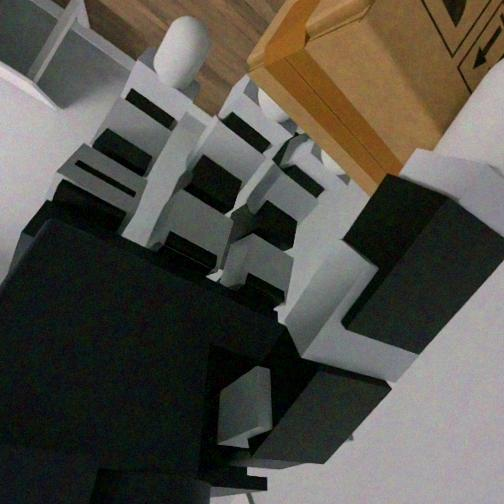

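{"method": "move", "body": {
  "base": {"translate_m": 1.45},
  "speeds": {"translate_m": 0.45}
}}

{"method": "move", "body": {
  "base": {"translate_m": 0.33, "strafe_m": -1.18},
  "speeds": {"translate_m": 0.4},
  "cameras": ["base_camera", "wrist_camera"]
}}

Scene clock: 1385.40 s.
move: done
base_odometry: x=-1.699 y=+0.554 heading=+1.080
base_tilt: forward=-0.2 right=+0.3
base_status: done
joint_positions: joint_1_rad=-0.001 joint_2_rad=-0.501 joint_3_rad=+3.145 joint_4_rad=-1.884 joint_5_rad=+0.038 joint_6_rad=-0.836 joint_7_rad=+6.243 hand_index_mcp=+0.471 hand_index_abd=+0.000 hand_index_pip=-0.186 hand_index_dip=-0.077 hand_middle_mcp=+0.454 hand_middle_abd=+0.000 hand_middle_pip=-0.184 hand_middle_dip=-0.076 hand_ring_mcp=+0.854 hand_ring_abd=+0.000 hand_ring_pip=-0.211 hand_ring_dip=-0.083 hand_thumb_cmc=-0.699 hand_thumb_axl=+0.678 hand_thumb_mcp=-0.034 hand_thumb_ipl=+0.185 hand_current_limit=+0.400 hand_speed=-0.850
joint_status: not commanded
hand_state: blocked,goal,blocked,goal,blocked,goal,blocked,goal,goal,goal,goal,goal,goal,goal,blocked,goal
index_mcp_current_ma: 83
index_abd_current_ma: 0
index_pip_current_ma: 25
index_dip_current_ma: 4
middle_mcp_current_ma: 89
middle_abd_current_ma: 0
middle_pip_current_ma: 27
middle_dip_current_ma: 5
ring_mcp_current_ma: -3
ring_abd_current_ma: 0
ring_pip_current_ma: 0
ring_dip_current_ma: 1
thumb_cmc_current_ma: 0
thumb_axl_current_ma: 0
thumb_mcp_current_ma: 320
thumb_ipl_current_ma: 19
hand_goal_index_mcp: 0.420
hand_goal_index_abd: 0.000
hand_goal_index_pip: -0.212
hand_goal_index_dip: -0.086
hand_goal_middle_mcp: 0.400
hand_goal_middle_abd: 0.000
hand_goal_middle_pip: -0.212
hand_goal_middle_dip: -0.086
hand_goal_ring_mcp: 0.860
hand_goal_ring_abd: 0.000
hand_goal_ring_pip: -0.212
hand_goal_ring_dip: -0.086
hand_goal_thumb_cmc: -0.700
hand_goal_thumb_axl: 0.678
hand_goal_thumb_mcp: -0.130
hand_goal_thumb_ipl: 0.168
motor_effort: joint_1_rad=+1(2) joint_2_rad=-3(5) joint_3_rad=+0(1) joint_4_rad=+16(17) joint_5_rad=+0(0) joint_6_rad=+7(8) joint_7_rad=+0(1)
hand_pose: x=+0.4156 y=+0.0158 z=+0.8598 quat_wxyz=(-0.308, +0.623, -0.643, +0.321) (m; base frame)
hand_target: x=+0.4282 y=+0.0239 z=+0.8604 quat_wxyz=(-0.332, +0.624, -0.624, +0.332) (m; base frame)
hand_status: not commanded
pictures: none

Scene clock: 1389.53 s.
move: done
base_odometry: x=-0.503 y=+0.288 heading=+1.080
base_tilt: forward=-0.2 right=+0.3
base_status: done
joint_positions: joint_1_rad=-0.001 joint_2_rad=-0.501 joint_3_rad=+3.145 joint_4_rad=-1.884 joint_5_rad=+0.037 joint_6_rad=-0.836 joint_7_rad=+6.243 hand_index_mcp=+0.471 hand_index_abd=+0.000 hand_index_pip=-0.186 hand_index_dip=-0.077 hand_middle_mcp=+0.454 hand_middle_abd=+0.000 hand_middle_pip=-0.184 hand_middle_dip=-0.076 hand_ring_mcp=+0.854 hand_ring_abd=+0.000 hand_ring_pip=-0.211 hand_ring_dip=-0.083 hand_thumb_cmc=-0.699 hand_thumb_axl=+0.678 hand_thumb_mcp=-0.034 hand_thumb_ipl=+0.185 hand_current_limit=+0.400 hand_speed=-0.850
joint_status: not commanded
hand_state: blocked,goal,blocked,goal,blocked,goal,blocked,goal,goal,goal,goal,goal,goal,goal,blocked,goal
index_mcp_current_ma: 83
index_abd_current_ma: 0
index_pip_current_ma: 25
index_dip_current_ma: 4
middle_mcp_current_ma: 89
middle_abd_current_ma: 0
middle_pip_current_ma: 27
middle_dip_current_ma: 5
ring_mcp_current_ma: -3
ring_abd_current_ma: 0
ring_pip_current_ma: 0
ring_dip_current_ma: 1
thumb_cmc_current_ma: 0
thumb_axl_current_ma: 0
thumb_mcp_current_ma: 320
thumb_ipl_current_ma: 19
hand_goal_index_mcp: 0.420
hand_goal_index_abd: 0.000
hand_goal_index_pip: -0.212
hand_goal_index_dip: -0.086
hand_goal_middle_mcp: 0.400
hand_goal_middle_abd: 0.000
hand_goal_middle_pip: -0.212
hand_goal_middle_dip: -0.086
hand_goal_ring_mcp: 0.860
hand_goal_ring_abd: 0.000
hand_goal_ring_pip: -0.212
hand_goal_ring_dip: -0.086
hand_goal_thumb_cmc: -0.700
hand_goal_thumb_axl: 0.678
hand_goal_thumb_mcp: -0.130
hand_goal_thumb_ipl: 0.168
motor_effort: joint_1_rad=+0(2) joint_2_rad=-2(4) joint_3_rad=+1(2) joint_4_rad=+16(17) joint_5_rad=+0(1) joint_6_rad=+7(8) joint_7_rad=+0(1)
hand_pose: x=+0.4155 y=+0.0161 z=+0.8598 quat_wxyz=(-0.309, +0.623, -0.643, +0.321) (m; base frame)
hand_target: x=+0.4282 y=+0.0239 z=+0.8604 quat_wxyz=(-0.332, +0.624, -0.624, +0.332) (m; base frame)
hand_status: not commanded
pictures: base_camera, wrist_camera
camera_calibration:
wrist_camera: T_world_to_cam=[[-0.354975, 0.782711, -0.51123, 0.610551], [-0.229758, 0.457031, 0.859263, -0.693615], [0.906203, 0.422476, 0.0175994, -0.270883], [0, 0, 0, 1]] pos_world=[0.302841, -0.0464392, 0.912898]

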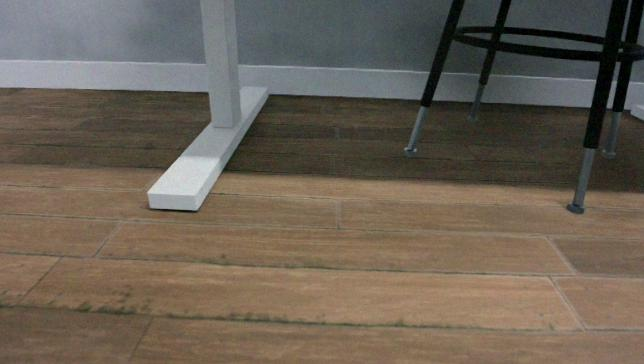

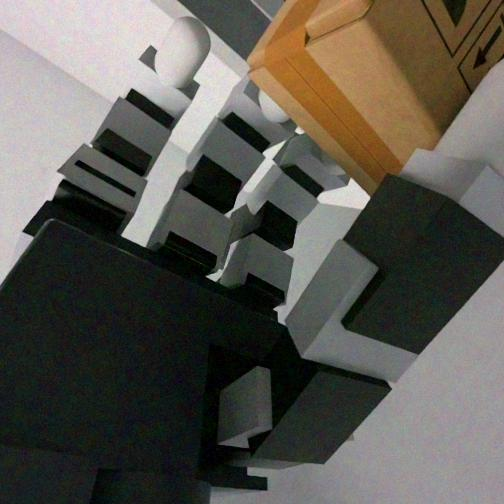

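{"method": "move", "body": {
  "joints": {"joint_2_rad": -0.08, "joint_4_rad": -1.62, "joint_6_rad": -0.60},
  "min_time_s": 2.5
}}

{"method": "move", "body": {
  "base": {"translate_m": 0.262},
  "speeds": {"translate_m": 0.2},
  "cameras": ["base_camera", "wrist_camera"]
}}

Scene clock: 1410.07 s.
move: done
base_odometry: x=-0.503 y=+0.288 heading=+1.080
base_tilt: forward=-0.2 right=+0.3
base_status: not commanded
joint_positions: joint_1_rad=-0.001 joint_2_rad=-0.087 joint_3_rad=+3.145 joint_4_rad=-1.659 joint_5_rad=+0.037 joint_6_rad=-0.691 joint_7_rad=+6.243 hand_index_mcp=+0.471 hand_index_abd=+0.000 hand_index_pip=-0.186 hand_index_dip=-0.077 hand_middle_mcp=+0.454 hand_middle_abd=+0.000 hand_middle_pip=-0.184 hand_middle_dip=-0.076 hand_ring_mcp=+0.854 hand_ring_abd=+0.000 hand_ring_pip=-0.211 hand_ring_dip=-0.083 hand_thumb_cmc=-0.699 hand_thumb_axl=+0.678 hand_thumb_mcp=-0.034 hand_thumb_ipl=+0.185 hand_current_limit=+0.400 hand_speed=-0.850
joint_status: all done
hand_state: blocked,goal,blocked,goal,blocked,goal,blocked,goal,goal,goal,goal,goal,goal,goal,blocked,goal
index_mcp_current_ma: 83
index_abd_current_ma: 0
index_pip_current_ma: 25
index_dip_current_ma: 4
middle_mcp_current_ma: 89
middle_abd_current_ma: 0
middle_pip_current_ma: 27
middle_dip_current_ma: 5
ring_mcp_current_ma: -3
ring_abd_current_ma: 0
ring_pip_current_ma: 0
ring_dip_current_ma: 1
thumb_cmc_current_ma: 0
thumb_axl_current_ma: 0
thumb_mcp_current_ma: 320
thumb_ipl_current_ma: 19
hand_goal_index_mcp: 0.420
hand_goal_index_abd: 0.000
hand_goal_index_pip: -0.212
hand_goal_index_dip: -0.086
hand_goal_middle_mcp: 0.400
hand_goal_middle_abd: 0.000
hand_goal_middle_pip: -0.212
hand_goal_middle_dip: -0.086
hand_goal_ring_mcp: 0.860
hand_goal_ring_abd: 0.000
hand_goal_ring_pip: -0.212
hand_goal_ring_dip: -0.086
hand_goal_thumb_cmc: -0.700
hand_goal_thumb_axl: 0.678
hand_goal_thumb_mcp: -0.130
hand_goal_thumb_ipl: 0.168
motor_effort: joint_1_rad=+1(2) joint_2_rad=-15(16) joint_3_rad=+0(1) joint_4_rad=+17(17) joint_5_rad=+0(1) joint_6_rad=+7(8) joint_7_rad=+0(1)
hand_pose: x=+0.5754 y=+0.0167 z=+0.8430 quat_wxyz=(-0.295, +0.632, -0.648, +0.307) (m; base frame)
hand_target: x=+0.6077 y=+0.0238 z=+0.8768 quat_wxyz=(-0.339, +0.620, -0.620, +0.340) (m; base frame)
hand_status: not commanded
pictures: none

Scene clock: 1412.10 s.
move: done
base_odometry: x=-0.379 y=+0.519 heading=+1.080
base_tilt: forward=-0.2 right=+0.3
base_status: done
joint_positions: joint_1_rad=-0.001 joint_2_rad=-0.079 joint_3_rad=+3.145 joint_4_rad=-1.657 joint_5_rad=+0.037 joint_6_rad=-0.686 joint_7_rad=+6.243 hand_index_mcp=+0.471 hand_index_abd=+0.000 hand_index_pip=-0.186 hand_index_dip=-0.077 hand_middle_mcp=+0.454 hand_middle_abd=+0.000 hand_middle_pip=-0.184 hand_middle_dip=-0.076 hand_ring_mcp=+0.853 hand_ring_abd=+0.000 hand_ring_pip=-0.211 hand_ring_dip=-0.083 hand_thumb_cmc=-0.699 hand_thumb_axl=+0.678 hand_thumb_mcp=-0.034 hand_thumb_ipl=+0.185 hand_current_limit=+0.400 hand_speed=-0.850
joint_status: not commanded
hand_state: blocked,goal,blocked,goal,blocked,goal,blocked,goal,goal,goal,goal,goal,goal,goal,blocked,goal
index_mcp_current_ma: 83
index_abd_current_ma: 0
index_pip_current_ma: 25
index_dip_current_ma: 4
middle_mcp_current_ma: 89
middle_abd_current_ma: 0
middle_pip_current_ma: 27
middle_dip_current_ma: 5
ring_mcp_current_ma: -3
ring_abd_current_ma: 0
ring_pip_current_ma: 0
ring_dip_current_ma: 1
thumb_cmc_current_ma: 0
thumb_axl_current_ma: 0
thumb_mcp_current_ma: 319
thumb_ipl_current_ma: 19
hand_goal_index_mcp: 0.420
hand_goal_index_abd: 0.000
hand_goal_index_pip: -0.212
hand_goal_index_dip: -0.086
hand_goal_middle_mcp: 0.400
hand_goal_middle_abd: 0.000
hand_goal_middle_pip: -0.212
hand_goal_middle_dip: -0.086
hand_goal_ring_mcp: 0.860
hand_goal_ring_abd: 0.000
hand_goal_ring_pip: -0.212
hand_goal_ring_dip: -0.086
hand_goal_thumb_cmc: -0.700
hand_goal_thumb_axl: 0.678
hand_goal_thumb_mcp: -0.130
hand_goal_thumb_ipl: 0.168
motor_effort: joint_1_rad=+1(2) joint_2_rad=-15(17) joint_3_rad=+0(1) joint_4_rad=+17(18) joint_5_rad=+0(0) joint_6_rad=+7(7) joint_7_rad=+0(1)
hand_pose: x=+0.5782 y=+0.0168 z=+0.8407 quat_wxyz=(-0.294, +0.632, -0.648, +0.306) (m; base frame)
hand_target: x=+0.6077 y=+0.0238 z=+0.8768 quat_wxyz=(-0.339, +0.620, -0.620, +0.340) (m; base frame)
hand_status: not commanded
pictures: base_camera, wrist_camera
camera_calibration:
wrist_camera: T_world_to_cam=[[-0.382038, 0.779822, -0.495908, 0.660831], [-0.192694, 0.457599, 0.868028, -0.668948], [0.903834, 0.427178, -0.0245529, -0.381522], [0, 0, 0, 1]] pos_world=[0.468393, -0.0462426, 0.89901]

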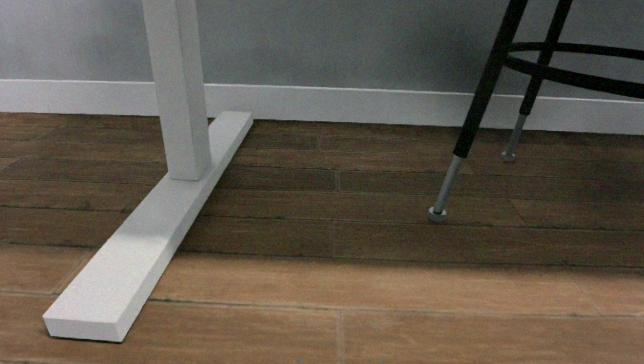

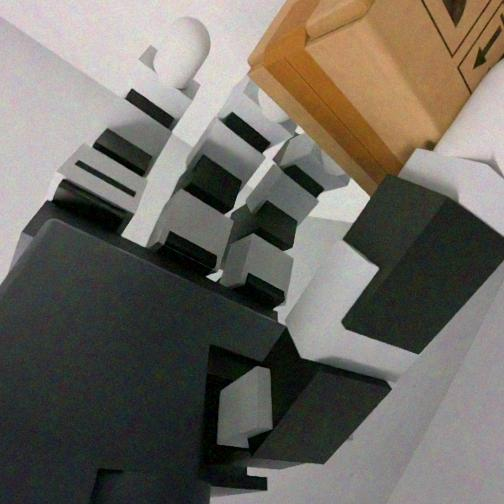

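{"method": "move", "body": {
  "joints": {"joint_2_rad": -0.05, "joint_4_rad": -1.75, "joint_6_rad": -0.44},
  "min_time_s": 2
}}

{"method": "move", "body": {
  "joints": {"joint_2_rad": -0.035, "joint_4_rad": -1.86, "joint_6_rad": -0.325},
  "min_time_s": 2
}}

{"method": "move", "body": {
  "joints": {"joint_2_rad": -0.03, "joint_4_rad": -1.895, "joint_6_rad": -0.285},
  "min_time_s": 1,
  "cameras": ["wrist_camera"]
}}

Scene clock: 1425.10 s.
move: done
base_odometry: x=-0.379 y=+0.519 heading=+1.080
base_tilt: forward=-0.2 right=+0.3
base_status: not commanded
joint_positions: joint_1_rad=-0.001 joint_2_rad=-0.063 joint_3_rad=+3.145 joint_4_rad=-1.712 joint_5_rad=+0.037 joint_6_rad=-0.534 joint_7_rad=+6.243 hand_index_mcp=+0.471 hand_index_abd=+0.000 hand_index_pip=-0.186 hand_index_dip=-0.077 hand_middle_mcp=+0.454 hand_middle_abd=+0.000 hand_middle_pip=-0.184 hand_middle_dip=-0.076 hand_ring_mcp=+0.853 hand_ring_abd=+0.000 hand_ring_pip=-0.211 hand_ring_dip=-0.083 hand_thumb_cmc=-0.699 hand_thumb_axl=+0.678 hand_thumb_mcp=-0.034 hand_thumb_ipl=+0.185 hand_current_limit=+0.400 hand_speed=-0.850
joint_status: all done
hand_state: blocked,goal,blocked,goal,blocked,goal,blocked,goal,goal,goal,goal,goal,goal,goal,blocked,goal
index_mcp_current_ma: 83
index_abd_current_ma: 0
index_pip_current_ma: 25
index_dip_current_ma: 4
middle_mcp_current_ma: 89
middle_abd_current_ma: 0
middle_pip_current_ma: 27
middle_dip_current_ma: 5
ring_mcp_current_ma: -3
ring_abd_current_ma: 0
ring_pip_current_ma: 0
ring_dip_current_ma: 1
thumb_cmc_current_ma: 0
thumb_axl_current_ma: 0
thumb_mcp_current_ma: 319
thumb_ipl_current_ma: 19
hand_goal_index_mcp: 0.420
hand_goal_index_abd: 0.000
hand_goal_index_pip: -0.212
hand_goal_index_dip: -0.086
hand_goal_middle_mcp: 0.400
hand_goal_middle_abd: 0.000
hand_goal_middle_pip: -0.212
hand_goal_middle_dip: -0.086
hand_goal_ring_mcp: 0.860
hand_goal_ring_abd: 0.000
hand_goal_ring_pip: -0.212
hand_goal_ring_dip: -0.086
hand_goal_thumb_cmc: -0.700
hand_goal_thumb_axl: 0.678
hand_goal_thumb_mcp: -0.130
hand_goal_thumb_ipl: 0.168
motor_effort: joint_1_rad=+1(2) joint_2_rad=-16(17) joint_3_rad=+0(1) joint_4_rad=+16(18) joint_5_rad=+0(0) joint_6_rad=+7(8) joint_7_rad=+0(1)
hand_pose: x=+0.6041 y=+0.0179 z=+0.8341 quat_wxyz=(-0.321, +0.621, -0.634, +0.331) (m; base frame)
hand_target: x=+0.6178 y=+0.0238 z=+0.8275 quat_wxyz=(-0.339, +0.620, -0.620, +0.340) (m; base frame)
hand_status: not commanded
pictures: none

Scene clock: 1427.40 s.
move: done
base_odometry: x=-0.379 y=+0.519 heading=+1.080
base_tilt: forward=-0.2 right=+0.3
base_status: not commanded
joint_positions: joint_1_rad=-0.001 joint_2_rad=-0.049 joint_3_rad=+3.145 joint_4_rad=-1.822 joint_5_rad=+0.037 joint_6_rad=-0.419 joint_7_rad=+6.243 hand_index_mcp=+0.471 hand_index_abd=+0.000 hand_index_pip=-0.186 hand_index_dip=-0.077 hand_middle_mcp=+0.454 hand_middle_abd=+0.000 hand_middle_pip=-0.184 hand_middle_dip=-0.076 hand_ring_mcp=+0.853 hand_ring_abd=+0.000 hand_ring_pip=-0.211 hand_ring_dip=-0.083 hand_thumb_cmc=-0.699 hand_thumb_axl=+0.678 hand_thumb_mcp=-0.034 hand_thumb_ipl=+0.185 hand_current_limit=+0.400 hand_speed=-0.850
joint_status: all done
hand_state: blocked,goal,blocked,goal,blocked,goal,blocked,goal,goal,goal,goal,goal,goal,goal,blocked,goal
index_mcp_current_ma: 83
index_abd_current_ma: 0
index_pip_current_ma: 25
index_dip_current_ma: 4
middle_mcp_current_ma: 89
middle_abd_current_ma: 0
middle_pip_current_ma: 27
middle_dip_current_ma: 5
ring_mcp_current_ma: -3
ring_abd_current_ma: 0
ring_pip_current_ma: 0
ring_dip_current_ma: 1
thumb_cmc_current_ma: 0
thumb_axl_current_ma: 0
thumb_mcp_current_ma: 319
thumb_ipl_current_ma: 19
hand_goal_index_mcp: 0.420
hand_goal_index_abd: 0.000
hand_goal_index_pip: -0.212
hand_goal_index_dip: -0.086
hand_goal_middle_mcp: 0.400
hand_goal_middle_abd: 0.000
hand_goal_middle_pip: -0.212
hand_goal_middle_dip: -0.086
hand_goal_ring_mcp: 0.860
hand_goal_ring_abd: 0.000
hand_goal_ring_pip: -0.212
hand_goal_ring_dip: -0.086
hand_goal_thumb_cmc: -0.700
hand_goal_thumb_axl: 0.678
hand_goal_thumb_mcp: -0.130
hand_goal_thumb_ipl: 0.168
motor_effort: joint_1_rad=+0(2) joint_2_rad=-16(17) joint_3_rad=+0(1) joint_4_rad=+17(18) joint_5_rad=+0(0) joint_6_rad=+7(8) joint_7_rad=+1(1)
hand_pose: x=+0.6024 y=+0.0189 z=+0.7940 quat_wxyz=(-0.319, +0.624, -0.634, +0.327) (m; base frame)
hand_target: x=+0.6143 y=+0.0238 z=+0.7871 quat_wxyz=(-0.336, +0.622, -0.622, +0.336) (m; base frame)
hand_status: not commanded
pictures: none

Scene clock: 1428.70 s.
move: done
base_odometry: x=-0.379 y=+0.519 heading=+1.080
base_tilt: forward=-0.2 right=+0.3
base_status: not commanded
joint_positions: joint_1_rad=-0.001 joint_2_rad=-0.044 joint_3_rad=+3.145 joint_4_rad=-1.857 joint_5_rad=+0.037 joint_6_rad=-0.379 joint_7_rad=+6.243 hand_index_mcp=+0.471 hand_index_abd=+0.000 hand_index_pip=-0.186 hand_index_dip=-0.077 hand_middle_mcp=+0.454 hand_middle_abd=+0.000 hand_middle_pip=-0.184 hand_middle_dip=-0.076 hand_ring_mcp=+0.853 hand_ring_abd=+0.000 hand_ring_pip=-0.211 hand_ring_dip=-0.083 hand_thumb_cmc=-0.699 hand_thumb_axl=+0.678 hand_thumb_mcp=-0.034 hand_thumb_ipl=+0.185 hand_current_limit=+0.400 hand_speed=-0.850
joint_status: all done
hand_state: blocked,goal,blocked,goal,blocked,goal,blocked,goal,goal,goal,goal,goal,goal,goal,blocked,goal
index_mcp_current_ma: 83
index_abd_current_ma: 0
index_pip_current_ma: 25
index_dip_current_ma: 4
middle_mcp_current_ma: 89
middle_abd_current_ma: 0
middle_pip_current_ma: 27
middle_dip_current_ma: 5
ring_mcp_current_ma: -3
ring_abd_current_ma: 0
ring_pip_current_ma: 0
ring_dip_current_ma: 1
thumb_cmc_current_ma: 0
thumb_axl_current_ma: 0
thumb_mcp_current_ma: 319
thumb_ipl_current_ma: 19
hand_goal_index_mcp: 0.420
hand_goal_index_abd: 0.000
hand_goal_index_pip: -0.212
hand_goal_index_dip: -0.086
hand_goal_middle_mcp: 0.400
hand_goal_middle_abd: 0.000
hand_goal_middle_pip: -0.212
hand_goal_middle_dip: -0.086
hand_goal_ring_mcp: 0.860
hand_goal_ring_abd: 0.000
hand_goal_ring_pip: -0.212
hand_goal_ring_dip: -0.086
hand_goal_thumb_cmc: -0.700
hand_goal_thumb_axl: 0.678
hand_goal_thumb_mcp: -0.130
hand_goal_thumb_ipl: 0.168
motor_effort: joint_1_rad=+0(2) joint_2_rad=-16(17) joint_3_rad=+0(1) joint_4_rad=+17(17) joint_5_rad=+0(0) joint_6_rad=+7(9) joint_7_rad=+0(1)
hand_pose: x=+0.6018 y=+0.0192 z=+0.7823 quat_wxyz=(-0.320, +0.624, -0.633, +0.327) (m; base frame)
hand_target: x=+0.6130 y=+0.0238 z=+0.7751 quat_wxyz=(-0.336, +0.622, -0.622, +0.336) (m; base frame)
hand_status: not commanded
pictures: wrist_camera
camera_calibration:
wrist_camera: T_world_to_cam=[[-0.353803, 0.77627, -0.521756, 0.642293], [-0.260403, 0.454028, 0.852085, -0.561489], [0.898339, 0.437337, 0.0415065, -0.453925], [0, 0, 0, 1]] pos_world=[0.48881, -0.0451428, 0.832397]

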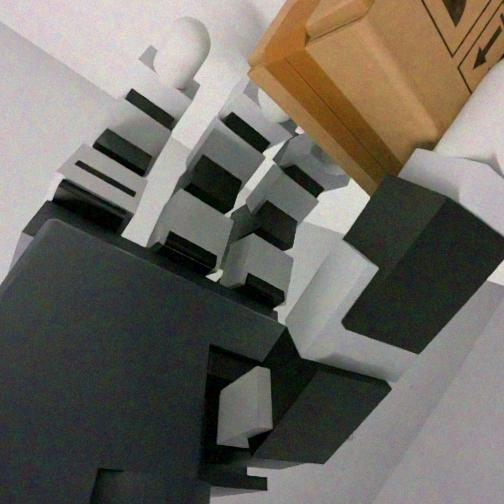

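{"method": "move", "body": {
  "joints": {"joint_2_rad": -0.029, "joint_4_rad": -1.91, "joint_6_rad": -0.27},
  "min_time_s": 1
}}

{"method": "move", "body": {
  "joints": {"joint_2_rad": -0.027, "joint_4_rad": -1.925, "joint_6_rad": -0.255},
  "min_time_s": 1
}}

Scene clock: 1436.57 s.
move: done
base_odometry: x=-0.379 y=+0.519 heading=+1.080
base_tilt: forward=-0.2 right=+0.3
base_status: not commanded
joint_positions: joint_1_rad=-0.001 joint_2_rad=-0.044 joint_3_rad=+3.145 joint_4_rad=-1.872 joint_5_rad=+0.037 joint_6_rad=-0.364 joint_7_rad=+6.243 hand_index_mcp=+0.471 hand_index_abd=+0.000 hand_index_pip=-0.186 hand_index_dip=-0.077 hand_middle_mcp=+0.454 hand_middle_abd=+0.000 hand_middle_pip=-0.184 hand_middle_dip=-0.076 hand_ring_mcp=+0.853 hand_ring_abd=+0.000 hand_ring_pip=-0.211 hand_ring_dip=-0.083 hand_thumb_cmc=-0.699 hand_thumb_axl=+0.678 hand_thumb_mcp=-0.034 hand_thumb_ipl=+0.185 hand_current_limit=+0.400 hand_speed=-0.850
joint_status: all done
hand_state: blocked,goal,blocked,goal,blocked,goal,blocked,goal,goal,goal,goal,goal,goal,goal,blocked,goal
index_mcp_current_ma: 83
index_abd_current_ma: 0
index_pip_current_ma: 25
index_dip_current_ma: 4
middle_mcp_current_ma: 89
middle_abd_current_ma: 0
middle_pip_current_ma: 27
middle_dip_current_ma: 5
ring_mcp_current_ma: -3
ring_abd_current_ma: 0
ring_pip_current_ma: 0
ring_dip_current_ma: 1
thumb_cmc_current_ma: 0
thumb_axl_current_ma: 0
thumb_mcp_current_ma: 319
thumb_ipl_current_ma: 19
hand_goal_index_mcp: 0.420
hand_goal_index_abd: 0.000
hand_goal_index_pip: -0.212
hand_goal_index_dip: -0.086
hand_goal_middle_mcp: 0.400
hand_goal_middle_abd: 0.000
hand_goal_middle_pip: -0.212
hand_goal_middle_dip: -0.086
hand_goal_ring_mcp: 0.860
hand_goal_ring_abd: 0.000
hand_goal_ring_pip: -0.212
hand_goal_ring_dip: -0.086
hand_goal_thumb_cmc: -0.700
hand_goal_thumb_axl: 0.678
hand_goal_thumb_mcp: -0.130
hand_goal_thumb_ipl: 0.168
motor_effort: joint_1_rad=+1(1) joint_2_rad=-16(17) joint_3_rad=+1(1) joint_4_rad=+16(18) joint_5_rad=+0(0) joint_6_rad=+7(9) joint_7_rad=+0(1)
hand_pose: x=+0.6009 y=+0.0194 z=+0.7777 quat_wxyz=(-0.320, +0.624, -0.633, +0.327) (m; base frame)
hand_target: x=+0.6117 y=+0.0238 z=+0.7701 quat_wxyz=(-0.336, +0.622, -0.622, +0.336) (m; base frame)
hand_status: not commanded
pictures: none

Scene clock: 1437.87 s.
move: done
base_odometry: x=-0.379 y=+0.519 heading=+1.080
base_tilt: forward=-0.2 right=+0.3
base_status: not commanded
joint_positions: joint_1_rad=-0.001 joint_2_rad=-0.042 joint_3_rad=+3.145 joint_4_rad=-1.887 joint_5_rad=+0.037 joint_6_rad=-0.349 joint_7_rad=+6.243 hand_index_mcp=+0.471 hand_index_abd=+0.000 hand_index_pip=-0.186 hand_index_dip=-0.077 hand_middle_mcp=+0.454 hand_middle_abd=+0.000 hand_middle_pip=-0.184 hand_middle_dip=-0.076 hand_ring_mcp=+0.853 hand_ring_abd=+0.000 hand_ring_pip=-0.211 hand_ring_dip=-0.083 hand_thumb_cmc=-0.699 hand_thumb_axl=+0.678 hand_thumb_mcp=-0.034 hand_thumb_ipl=+0.185 hand_current_limit=+0.400 hand_speed=-0.850
joint_status: all done
hand_state: blocked,goal,blocked,goal,blocked,goal,blocked,goal,goal,goal,goal,goal,goal,goal,blocked,goal
index_mcp_current_ma: 83
index_abd_current_ma: 0
index_pip_current_ma: 25
index_dip_current_ma: 4
middle_mcp_current_ma: 89
middle_abd_current_ma: 0
middle_pip_current_ma: 27
middle_dip_current_ma: 5
ring_mcp_current_ma: -3
ring_abd_current_ma: 0
ring_pip_current_ma: 0
ring_dip_current_ma: 1
thumb_cmc_current_ma: 0
thumb_axl_current_ma: 0
thumb_mcp_current_ma: 319
thumb_ipl_current_ma: 19
hand_goal_index_mcp: 0.420
hand_goal_index_abd: 0.000
hand_goal_index_pip: -0.212
hand_goal_index_dip: -0.086
hand_goal_middle_mcp: 0.400
hand_goal_middle_abd: 0.000
hand_goal_middle_pip: -0.212
hand_goal_middle_dip: -0.086
hand_goal_ring_mcp: 0.860
hand_goal_ring_abd: 0.000
hand_goal_ring_pip: -0.212
hand_goal_ring_dip: -0.086
hand_goal_thumb_cmc: -0.700
hand_goal_thumb_axl: 0.678
hand_goal_thumb_mcp: -0.130
hand_goal_thumb_ipl: 0.168
motor_effort: joint_1_rad=+1(1) joint_2_rad=-16(17) joint_3_rad=+0(1) joint_4_rad=+15(17) joint_5_rad=+0(0) joint_6_rad=+7(8) joint_7_rad=+1(1)
hand_pose: x=+0.5998 y=+0.0195 z=+0.7721 quat_wxyz=(-0.319, +0.625, -0.634, +0.326) (m; base frame)
hand_target: x=+0.6104 y=+0.0238 z=+0.7646 quat_wxyz=(-0.335, +0.622, -0.623, +0.336) (m; base frame)
hand_status: not commanded
pictures: none


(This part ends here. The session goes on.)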